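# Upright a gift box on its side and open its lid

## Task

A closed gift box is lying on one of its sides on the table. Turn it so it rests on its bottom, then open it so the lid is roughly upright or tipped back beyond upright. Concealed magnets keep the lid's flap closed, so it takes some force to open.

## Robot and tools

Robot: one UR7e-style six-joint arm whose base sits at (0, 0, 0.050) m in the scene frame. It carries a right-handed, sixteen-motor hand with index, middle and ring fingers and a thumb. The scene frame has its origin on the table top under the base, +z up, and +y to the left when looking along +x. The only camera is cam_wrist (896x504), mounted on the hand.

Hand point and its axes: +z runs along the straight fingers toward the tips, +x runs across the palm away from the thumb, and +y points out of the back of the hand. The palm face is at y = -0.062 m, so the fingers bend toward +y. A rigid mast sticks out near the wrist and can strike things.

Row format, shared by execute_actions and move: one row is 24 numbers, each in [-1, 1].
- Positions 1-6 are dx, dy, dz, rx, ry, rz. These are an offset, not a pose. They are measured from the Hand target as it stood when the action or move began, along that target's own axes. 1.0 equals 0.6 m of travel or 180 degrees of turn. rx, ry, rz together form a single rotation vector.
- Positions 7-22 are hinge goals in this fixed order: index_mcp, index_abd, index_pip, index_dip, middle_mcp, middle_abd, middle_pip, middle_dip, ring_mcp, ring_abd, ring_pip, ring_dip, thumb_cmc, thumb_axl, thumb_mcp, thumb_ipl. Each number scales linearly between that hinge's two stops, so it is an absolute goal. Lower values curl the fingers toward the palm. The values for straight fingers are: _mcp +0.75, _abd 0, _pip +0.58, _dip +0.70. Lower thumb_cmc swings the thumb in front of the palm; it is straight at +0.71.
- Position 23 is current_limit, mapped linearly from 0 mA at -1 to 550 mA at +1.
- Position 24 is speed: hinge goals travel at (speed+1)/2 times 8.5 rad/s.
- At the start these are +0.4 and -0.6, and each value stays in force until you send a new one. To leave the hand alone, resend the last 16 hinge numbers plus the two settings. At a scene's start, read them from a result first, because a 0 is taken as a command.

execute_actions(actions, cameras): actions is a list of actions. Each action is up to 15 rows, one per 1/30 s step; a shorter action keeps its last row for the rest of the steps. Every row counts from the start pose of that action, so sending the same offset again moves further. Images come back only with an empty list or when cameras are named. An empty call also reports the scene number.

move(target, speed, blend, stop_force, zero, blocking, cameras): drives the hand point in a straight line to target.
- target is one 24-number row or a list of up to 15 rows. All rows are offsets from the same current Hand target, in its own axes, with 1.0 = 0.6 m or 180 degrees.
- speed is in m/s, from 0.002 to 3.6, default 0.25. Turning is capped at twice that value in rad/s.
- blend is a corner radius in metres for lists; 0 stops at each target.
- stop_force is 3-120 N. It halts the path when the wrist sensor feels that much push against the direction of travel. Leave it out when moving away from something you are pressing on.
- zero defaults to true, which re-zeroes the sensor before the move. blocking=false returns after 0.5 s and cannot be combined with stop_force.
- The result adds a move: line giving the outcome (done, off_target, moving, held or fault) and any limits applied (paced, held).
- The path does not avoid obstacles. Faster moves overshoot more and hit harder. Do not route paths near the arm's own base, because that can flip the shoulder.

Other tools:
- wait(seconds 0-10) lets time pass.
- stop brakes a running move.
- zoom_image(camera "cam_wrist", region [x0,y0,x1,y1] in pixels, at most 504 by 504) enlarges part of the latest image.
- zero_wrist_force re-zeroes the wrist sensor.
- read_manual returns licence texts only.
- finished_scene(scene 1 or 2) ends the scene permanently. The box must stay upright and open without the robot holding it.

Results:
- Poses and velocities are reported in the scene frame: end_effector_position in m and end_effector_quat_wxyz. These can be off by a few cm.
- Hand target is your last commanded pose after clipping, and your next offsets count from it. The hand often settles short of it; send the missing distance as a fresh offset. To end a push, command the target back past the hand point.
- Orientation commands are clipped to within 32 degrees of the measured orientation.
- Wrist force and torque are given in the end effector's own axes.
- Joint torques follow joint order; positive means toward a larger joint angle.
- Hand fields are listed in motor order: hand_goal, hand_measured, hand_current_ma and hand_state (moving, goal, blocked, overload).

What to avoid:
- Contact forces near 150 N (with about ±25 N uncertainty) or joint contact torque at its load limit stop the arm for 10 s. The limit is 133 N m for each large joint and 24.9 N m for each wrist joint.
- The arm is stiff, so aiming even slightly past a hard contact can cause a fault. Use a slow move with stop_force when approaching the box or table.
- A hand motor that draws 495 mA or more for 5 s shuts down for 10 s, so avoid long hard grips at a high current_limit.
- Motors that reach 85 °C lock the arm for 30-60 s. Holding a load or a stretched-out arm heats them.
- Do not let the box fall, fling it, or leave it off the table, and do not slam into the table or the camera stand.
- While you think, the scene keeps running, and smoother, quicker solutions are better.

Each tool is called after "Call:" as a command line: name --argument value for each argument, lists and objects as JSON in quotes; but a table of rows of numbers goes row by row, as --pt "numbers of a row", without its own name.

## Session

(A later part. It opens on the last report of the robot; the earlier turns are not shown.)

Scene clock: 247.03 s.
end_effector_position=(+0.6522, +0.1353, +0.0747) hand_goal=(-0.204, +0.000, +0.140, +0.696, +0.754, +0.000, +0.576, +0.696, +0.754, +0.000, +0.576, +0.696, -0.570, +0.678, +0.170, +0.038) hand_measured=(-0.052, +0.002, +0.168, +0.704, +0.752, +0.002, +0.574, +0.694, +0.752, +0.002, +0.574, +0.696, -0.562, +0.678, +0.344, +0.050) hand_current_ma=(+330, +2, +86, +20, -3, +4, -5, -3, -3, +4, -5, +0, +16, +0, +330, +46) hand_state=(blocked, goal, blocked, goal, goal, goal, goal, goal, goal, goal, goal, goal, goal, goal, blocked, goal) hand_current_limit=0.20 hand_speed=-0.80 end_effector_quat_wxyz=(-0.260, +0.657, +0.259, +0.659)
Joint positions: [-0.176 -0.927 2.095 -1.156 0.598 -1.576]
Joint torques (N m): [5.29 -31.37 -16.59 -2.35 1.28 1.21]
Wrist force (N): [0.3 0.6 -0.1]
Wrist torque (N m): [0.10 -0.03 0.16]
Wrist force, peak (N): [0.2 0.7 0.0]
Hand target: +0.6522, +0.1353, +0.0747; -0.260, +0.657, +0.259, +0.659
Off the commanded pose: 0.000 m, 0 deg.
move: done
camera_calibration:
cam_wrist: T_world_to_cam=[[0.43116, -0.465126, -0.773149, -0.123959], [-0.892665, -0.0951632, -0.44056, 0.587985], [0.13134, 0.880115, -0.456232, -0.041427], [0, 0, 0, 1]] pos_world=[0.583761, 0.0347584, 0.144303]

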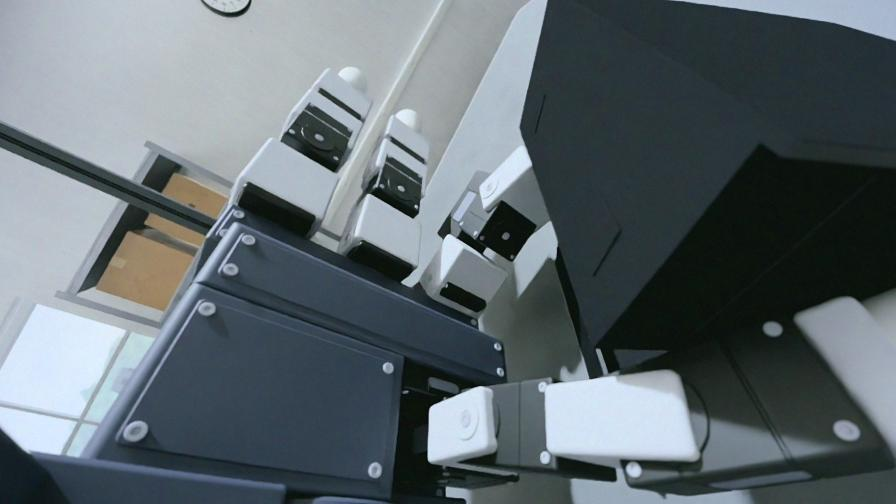

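Call:
move --pt "0.0608 0.0265 0 0 0 0.1667 -0.205 0 0.139 0.696 0.754 0 0.576 0.696 0.754 0 0.576 0.696 -0.571 0.678 0.169 0.038 0.2 -0.8" --pt "0.0785 0.0675 0 0 0 0.3333 -0.205 0 0.139 0.696 0.754 0 0.576 0.696 0.754 0 0.576 0.696 -0.571 0.678 0.169 0.038 0.2 -0.8" --pt "0.0667 0.1117 0 0 0 0.5 -0.205 0 0.139 0.696 0.754 0 0.576 0.696 0.754 0 0.576 0.696 -0.571 0.678 0.169 0.038 0.2 -0.8" --speed 0.17 --blend 0.015 --cameras '["cam_wrist"]'

Scene clock: 254.20 s.
end_effector_position=(+0.6978, +0.0864, +0.1148) hand_goal=(-0.204, +0.000, +0.140, +0.696, +0.754, +0.000, +0.576, +0.696, +0.754, +0.000, +0.576, +0.696, -0.570, +0.678, +0.170, +0.038) hand_measured=(-0.052, +0.006, +0.170, +0.704, +0.746, +0.002, +0.574, +0.694, +0.746, +0.002, +0.574, +0.696, -0.570, +0.678, +0.344, +0.052) hand_current_ma=(+330, +12, +90, +21, -18, +4, -5, -3, -20, +4, -5, +0, +1, +0, +330, +50) hand_state=(blocked, goal, blocked, goal, goal, goal, goal, goal, goal, goal, goal, goal, goal, goal, blocked, goal) hand_current_limit=0.20 hand_speed=-0.80 end_effector_quat_wxyz=(+0.649, -0.648, +0.281, -0.282)
Joint positions: [-0.355 -0.945 1.683 -0.721 0.419 -0.011]
Joint torques (N m): [-7.62 -38.17 -23.99 -2.32 -1.43 1.25]
Wrist force (N): [1.7 2.9 -1.1]
Wrist torque (N m): [0.39 -0.10 0.15]
Wrist force, peak (N): [1.9 3.0 -1.2]
Hand target: +0.6978, +0.0863, +0.1148; +0.649, -0.648, +0.281, -0.282
Off the commanded pose: 0.000 m, 0 deg.
move: done
camera_calibration:
cam_wrist: T_world_to_cam=[[-0.529867, 0.562808, -0.63442, 0.430457], [-0.825356, -0.170198, 0.53835, 0.488877], [0.195011, 0.808876, 0.554699, -0.140321], [0, 0, 0, 1]] pos_world=[0.658946, -0.0455564, 0.0877394]

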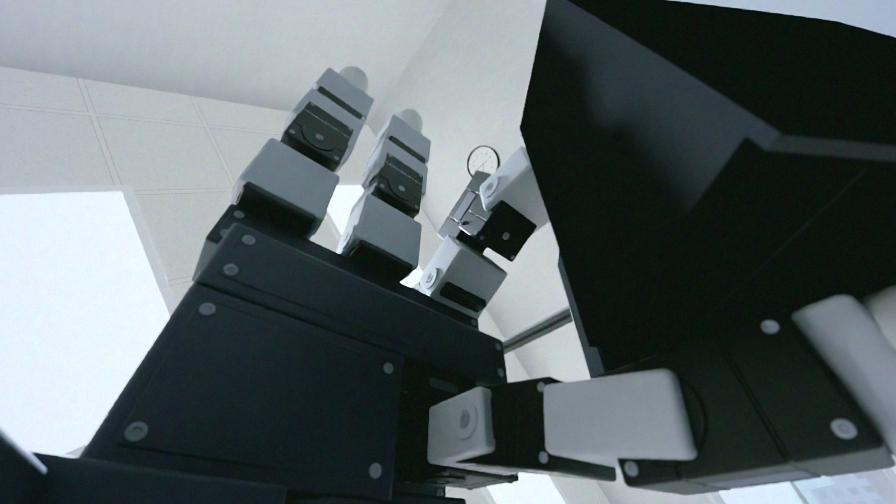

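Call:
move --pt "0 0.0297 0 0 0 0 -0.205 0 0.139 0.696 0.754 0 0.576 0.696 0.754 0 0.576 0.696 -0.571 0.678 0.169 0.038 -0.2 -0.8" --pt "0.0163 0.0473 0 0 0 0 -0.205 0 0.139 0.696 0.754 0 0.576 0.696 0.754 0 0.576 0.696 -0.571 0.678 0.169 0.038 -0.2 -0.8" --pt "0.0293 0.0638 0 0 0 0 -0.205 0 0.139 0.696 0.754 0 0.576 0.696 0.754 0 0.576 0.696 -0.571 0.678 0.169 0.038 -0.2 -0.8" --pt "0.0357 0.073 0 0 0 0 -0.205 0 0.139 0.696 0.754 0 0.576 0.696 0.754 0 0.576 0.696 -0.571 0.678 0.169 0.038 -0.2 -0.8" --speed 0.03 --stop_force 12 --blend '[0.004,0.004,0.004,0]' --cameras '["cam_wrist"]'

Scene clock: 257.83 s.
end_effector_position=(+0.7125, +0.0707, +0.0710) hand_goal=(-0.204, +0.000, +0.140, +0.696, +0.754, +0.000, +0.576, +0.696, +0.754, +0.000, +0.576, +0.696, -0.570, +0.678, +0.170, +0.038) hand_measured=(-0.052, +0.004, +0.170, +0.704, +0.746, +0.002, +0.574, +0.694, +0.746, +0.002, +0.574, +0.696, -0.564, +0.678, +0.342, +0.052) hand_current_ma=(+220, +6, +90, +21, -18, +4, -5, -3, -20, +4, -5, +0, +15, +0, +220, +50) hand_state=(blocked, goal, blocked, goal, goal, goal, goal, goal, goal, goal, goal, goal, goal, goal, blocked, goal) hand_current_limit=-0.20 hand_speed=-0.80 end_effector_quat_wxyz=(+0.649, -0.648, +0.281, -0.282)
Joint positions: [-0.371 -0.844 1.641 -0.78 0.403 -0.012]
Joint torques (N m): [-7 -40.64 -22.11 -2.15 -1.44 0.38]
Wrist force (N): [1.8 1.8 -1.0]
Wrist torque (N m): [0.32 -0.08 0.23]
Wrist force, peak (N): [1.7 3.1 -1.2]
Hand target: +0.7125, +0.0707, +0.0710; +0.649, -0.648, +0.281, -0.282
Off the commanded pose: 0.000 m, 0 deg.
move: done; blend cut to 0.0034 m at target 3
camera_calibration:
cam_wrist: T_world_to_cam=[[-0.529891, 0.562895, -0.634322, 0.419255], [-0.825339, -0.170288, 0.538347, 0.521918], [0.195015, 0.808796, 0.554813, -0.106286], [0, 0, 0, 1]] pos_world=[0.673646, -0.0611563, 0.0439389]

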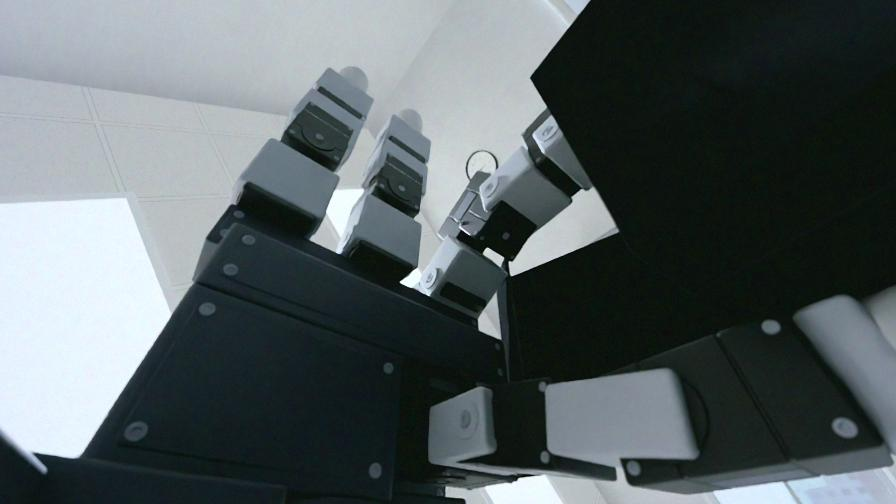

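Call:
move --pt "0.0025 0.003 0 0 0 0 -0.205 0 0.139 0.696 0.754 0 0.576 0.696 0.754 0 0.576 0.696 -0.571 0.678 0.169 0.038 -0.2 -0.8" --pt "-0.0193 -0.002 0 0 0 -0.0833 -0.205 0 0.139 0.696 0.754 0 0.576 0.696 0.754 0 0.576 0.696 -0.571 0.678 0.169 0.038 -0.2 -0.8" --pt "-0.0417 -0.002 0 0 0 -0.1667 -0.205 0 0.139 0.696 0.754 0 0.576 0.696 0.754 0 0.576 0.696 -0.571 0.678 0.169 0.038 -0.2 -0.8" --speed 0.07 --stop_force 12 --blend '[0.003,0.004,0]' --cameras '["cam_wrist"]'

Scene clock: 263.83 s.
end_effector_position=(+0.6955, +0.0890, +0.0722) hand_goal=(-0.204, +0.000, +0.140, +0.696, +0.754, +0.000, +0.576, +0.696, +0.754, +0.000, +0.576, +0.696, -0.570, +0.678, +0.170, +0.038) hand_measured=(-0.052, +0.002, +0.170, +0.706, +0.746, +0.002, +0.574, +0.694, +0.746, +0.002, +0.574, +0.696, -0.562, +0.680, +0.342, +0.052) hand_current_ma=(+220, +2, +90, +23, -18, +4, -5, -3, -20, +4, -5, +0, +18, +2, +220, +50) hand_state=(blocked, goal, blocked, goal, goal, goal, goal, goal, goal, goal, goal, goal, goal, goal, blocked, goal) hand_current_limit=-0.20 hand_speed=-0.80 end_effector_quat_wxyz=(-0.554, +0.699, -0.104, +0.441)
Joint positions: [-0.315 -0.936 1.824 -0.872 0.459 -0.533]
Joint torques (N m): [7.11 -51.76 -3.62 -2 1.64 -1.79]
Wrist force (N): [0.9 1.9 -0.8]
Wrist torque (N m): [0.28 -0.03 0.31]
Wrist force, peak (N): [1.9 2.0 -0.9]
Hand target: +0.6955, +0.0890, +0.0722; -0.554, +0.699, -0.104, +0.441
Off the commanded pose: 0.000 m, 0 deg.
move: done; blend cut to 0.0012 m at target 1
camera_calibration:
cam_wrist: T_world_to_cam=[[-0.242198, 0.255883, -0.935876, 0.249715], [-0.969018, -0.0156596, 0.246493, 0.617568], [0.048418, 0.966581, 0.251748, -0.00856796], [0, 0, 0, 1]] pos_world=[0.65933, -0.0459453, 0.0836327]

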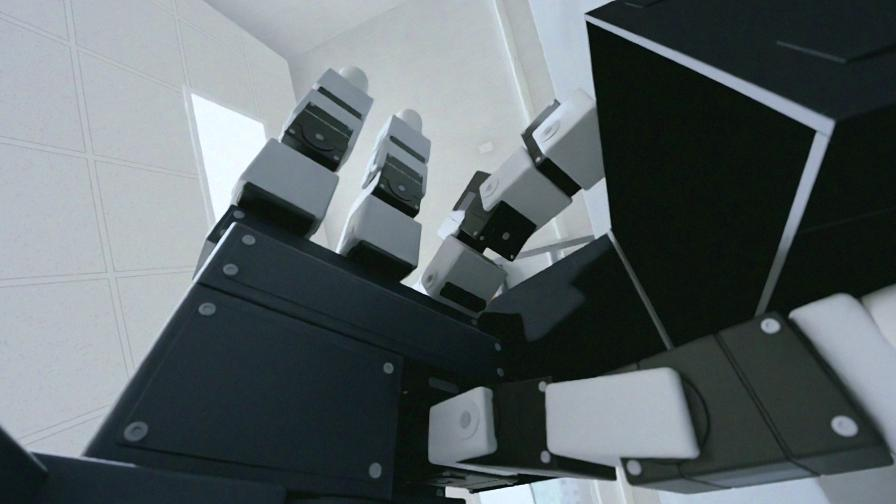

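Call:
move --target '[-0.0218,-0.0055,0,0,0,-0.0833,-0.205,0,0.139,0.696,0.754,0,0.576,0.696,0.754,0,0.576,0.696,-0.571,0.678,0.169,0.038,-0.2,-0.8]' --speed 0.07 --stop_force 10

Call:
move --target '[0,0,0,0,0,0,0.35,0,0.139,0.696,0.754,0,0.576,0.696,0.754,0,0.576,0.696,-0.571,0.678,0.5,0.038,0.2,-0.9]' --cameras '["cam_wrist"]'

Scene clock: 267.43 s.
end_effector_position=(+0.6866, +0.0985, +0.0685) hand_goal=(-0.204, +0.000, +0.140, +0.696, +0.754, +0.000, +0.576, +0.696, +0.754, +0.000, +0.576, +0.696, -0.570, +0.678, +0.170, +0.038) hand_measured=(-0.052, -0.020, +0.170, +0.706, +0.746, +0.002, +0.574, +0.694, +0.746, +0.002, +0.574, +0.696, -0.560, +0.680, +0.342, +0.052) hand_current_ma=(+220, -46, +92, +24, -18, +4, -5, -3, -20, +4, -5, +0, +27, +3, +220, +48) hand_state=(blocked, goal, blocked, goal, goal, goal, goal, goal, goal, goal, goal, goal, goal, goal, blocked, goal) hand_current_limit=-0.20 hand_speed=-0.80 end_effector_quat_wxyz=(-0.492, +0.706, -0.012, +0.509)
Joint positions: [-0.283 -0.951 1.907 -0.94 0.491 -0.794]
Joint torques (N m): [5.75 -48.98 -1.1 -1.93 1.41 -1.7]
Wrist force (N): [2.1 0.6 -0.9]
Wrist torque (N m): [0.26 -0.02 0.25]
Wrist force, peak (N): [2.8 0.3 -0.8]
Hand target: +0.6866, +0.0985, +0.0685; -0.492, +0.706, -0.012, +0.509
Off the commanded pose: 0.000 m, 0 deg.
move: done

Scene clock: 269.07 s.
end_effector_position=(+0.6866, +0.0985, +0.0685) hand_goal=(+0.350, +0.000, +0.140, +0.696, +0.754, +0.000, +0.576, +0.696, +0.754, +0.000, +0.576, +0.696, -0.570, +0.678, +0.500, +0.038) hand_measured=(+0.334, +0.000, +0.142, +0.700, +0.746, +0.002, +0.574, +0.694, +0.746, +0.002, +0.574, +0.696, -0.560, +0.680, +0.496, +0.040) hand_current_ma=(-45, +0, +3, +6, -18, +4, -5, -3, -20, +4, -5, +0, +27, +2, -11, +4) hand_state=(goal, goal, goal, goal, goal, goal, goal, goal, goal, goal, goal, goal, goal, goal, goal, goal) hand_current_limit=0.20 hand_speed=-0.90 end_effector_quat_wxyz=(-0.492, +0.706, -0.012, +0.509)
Joint positions: [-0.283 -0.951 1.907 -0.94 0.491 -0.794]
Joint torques (N m): [4.51 -49.43 -5.32 -1.94 0.97 -1.57]
Wrist force (N): [0.5 1.9 -0.8]
Wrist torque (N m): [0.24 -0.05 0.25]
Wrist force, peak (N): [2.7 0.2 -0.7]
Hand target: +0.6866, +0.0985, +0.0685; -0.492, +0.706, -0.012, +0.509
Off the commanded pose: 0.000 m, 0 deg.
move: done
camera_calibration:
cam_wrist: T_world_to_cam=[[-0.0685689, 0.0703023, -0.995166, 0.144793], [-0.997442, 0.0153646, 0.0698111, 0.63859], [0.0201983, 0.997407, 0.069069, 0.0124726], [0, 0, 0, 1]] pos_world=[0.646633, -0.0324312, 0.0986508]

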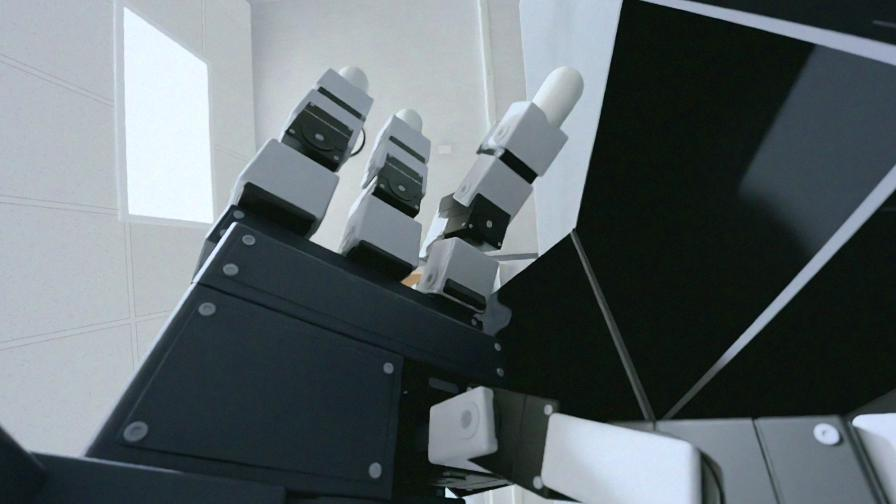

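Call:
move --pt "0.12 -0.12 0 0 0 0 0.35 0 0.139 0.696 0.754 0 0.576 0.696 0.754 0 0.576 0.696 -0.571 0.678 0.5 0.038 0.2 -0.9" --pt "0.21 -0.21 0 0 0 -0.25 0.35 0 0.139 0.696 0.754 0 0.576 0.696 0.754 0 0.576 0.696 -0.571 0.678 0.5 0.038 0.2 -0.9" --speed 0.12 --blend 0.02 --cameras '["cam_wrist"]'

Scene clock: 274.20 s.
end_effector_position=(+0.6862, +0.0983, +0.2466) hand_goal=(+0.350, +0.000, +0.140, +0.696, +0.754, +0.000, +0.576, +0.696, +0.754, +0.000, +0.576, +0.696, -0.570, +0.678, +0.500, +0.038) hand_measured=(+0.348, +0.002, +0.142, +0.700, +0.752, +0.002, +0.574, +0.694, +0.752, +0.002, +0.574, +0.696, -0.560, +0.678, +0.498, +0.040) hand_current_ma=(-6, +2, +3, +6, -5, +4, -5, -3, -5, +4, -5, +0, +27, +1, -5, +4) hand_state=(goal, goal, goal, goal, goal, goal, goal, goal, goal, goal, goal, goal, goal, goal, goal, goal) hand_current_limit=0.20 hand_speed=-0.90 end_effector_quat_wxyz=(-0.260, +0.657, +0.259, +0.659)
Joint positions: [-0.238 -1.23 1.921 -0.677 0.536 -1.577]
Joint torques (N m): [6.16 -43.22 -25.06 0.47 1.86 -1.89]
Wrist force (N): [0.3 0.9 0.6]
Wrist torque (N m): [0.06 -0.08 0.25]
Wrist force, peak (N): [-0.2 2.5 -0.7]
Hand target: +0.6862, +0.0983, +0.2467; -0.260, +0.657, +0.259, +0.659
Off the commanded pose: 0.000 m, 0 deg.
move: done
camera_calibration:
cam_wrist: T_world_to_cam=[[0.43104, -0.464928, -0.773334, -0.0228821], [-0.892737, -0.0950785, -0.440432, 0.690632], [0.131242, 0.880228, -0.456041, 0.0651743], [0, 0, 0, 1]] pos_world=[0.617862, -0.00234258, 0.316203]

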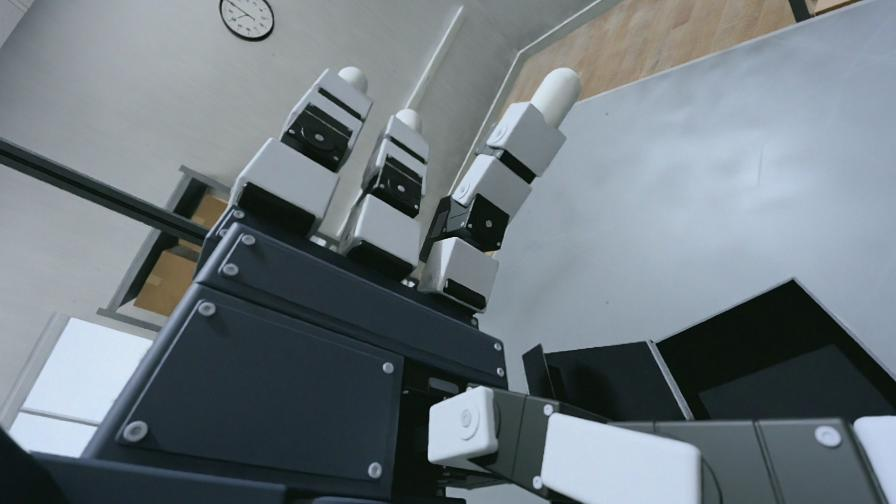

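Call:
finished_scene --scene 2

The scene is finished: the task was done.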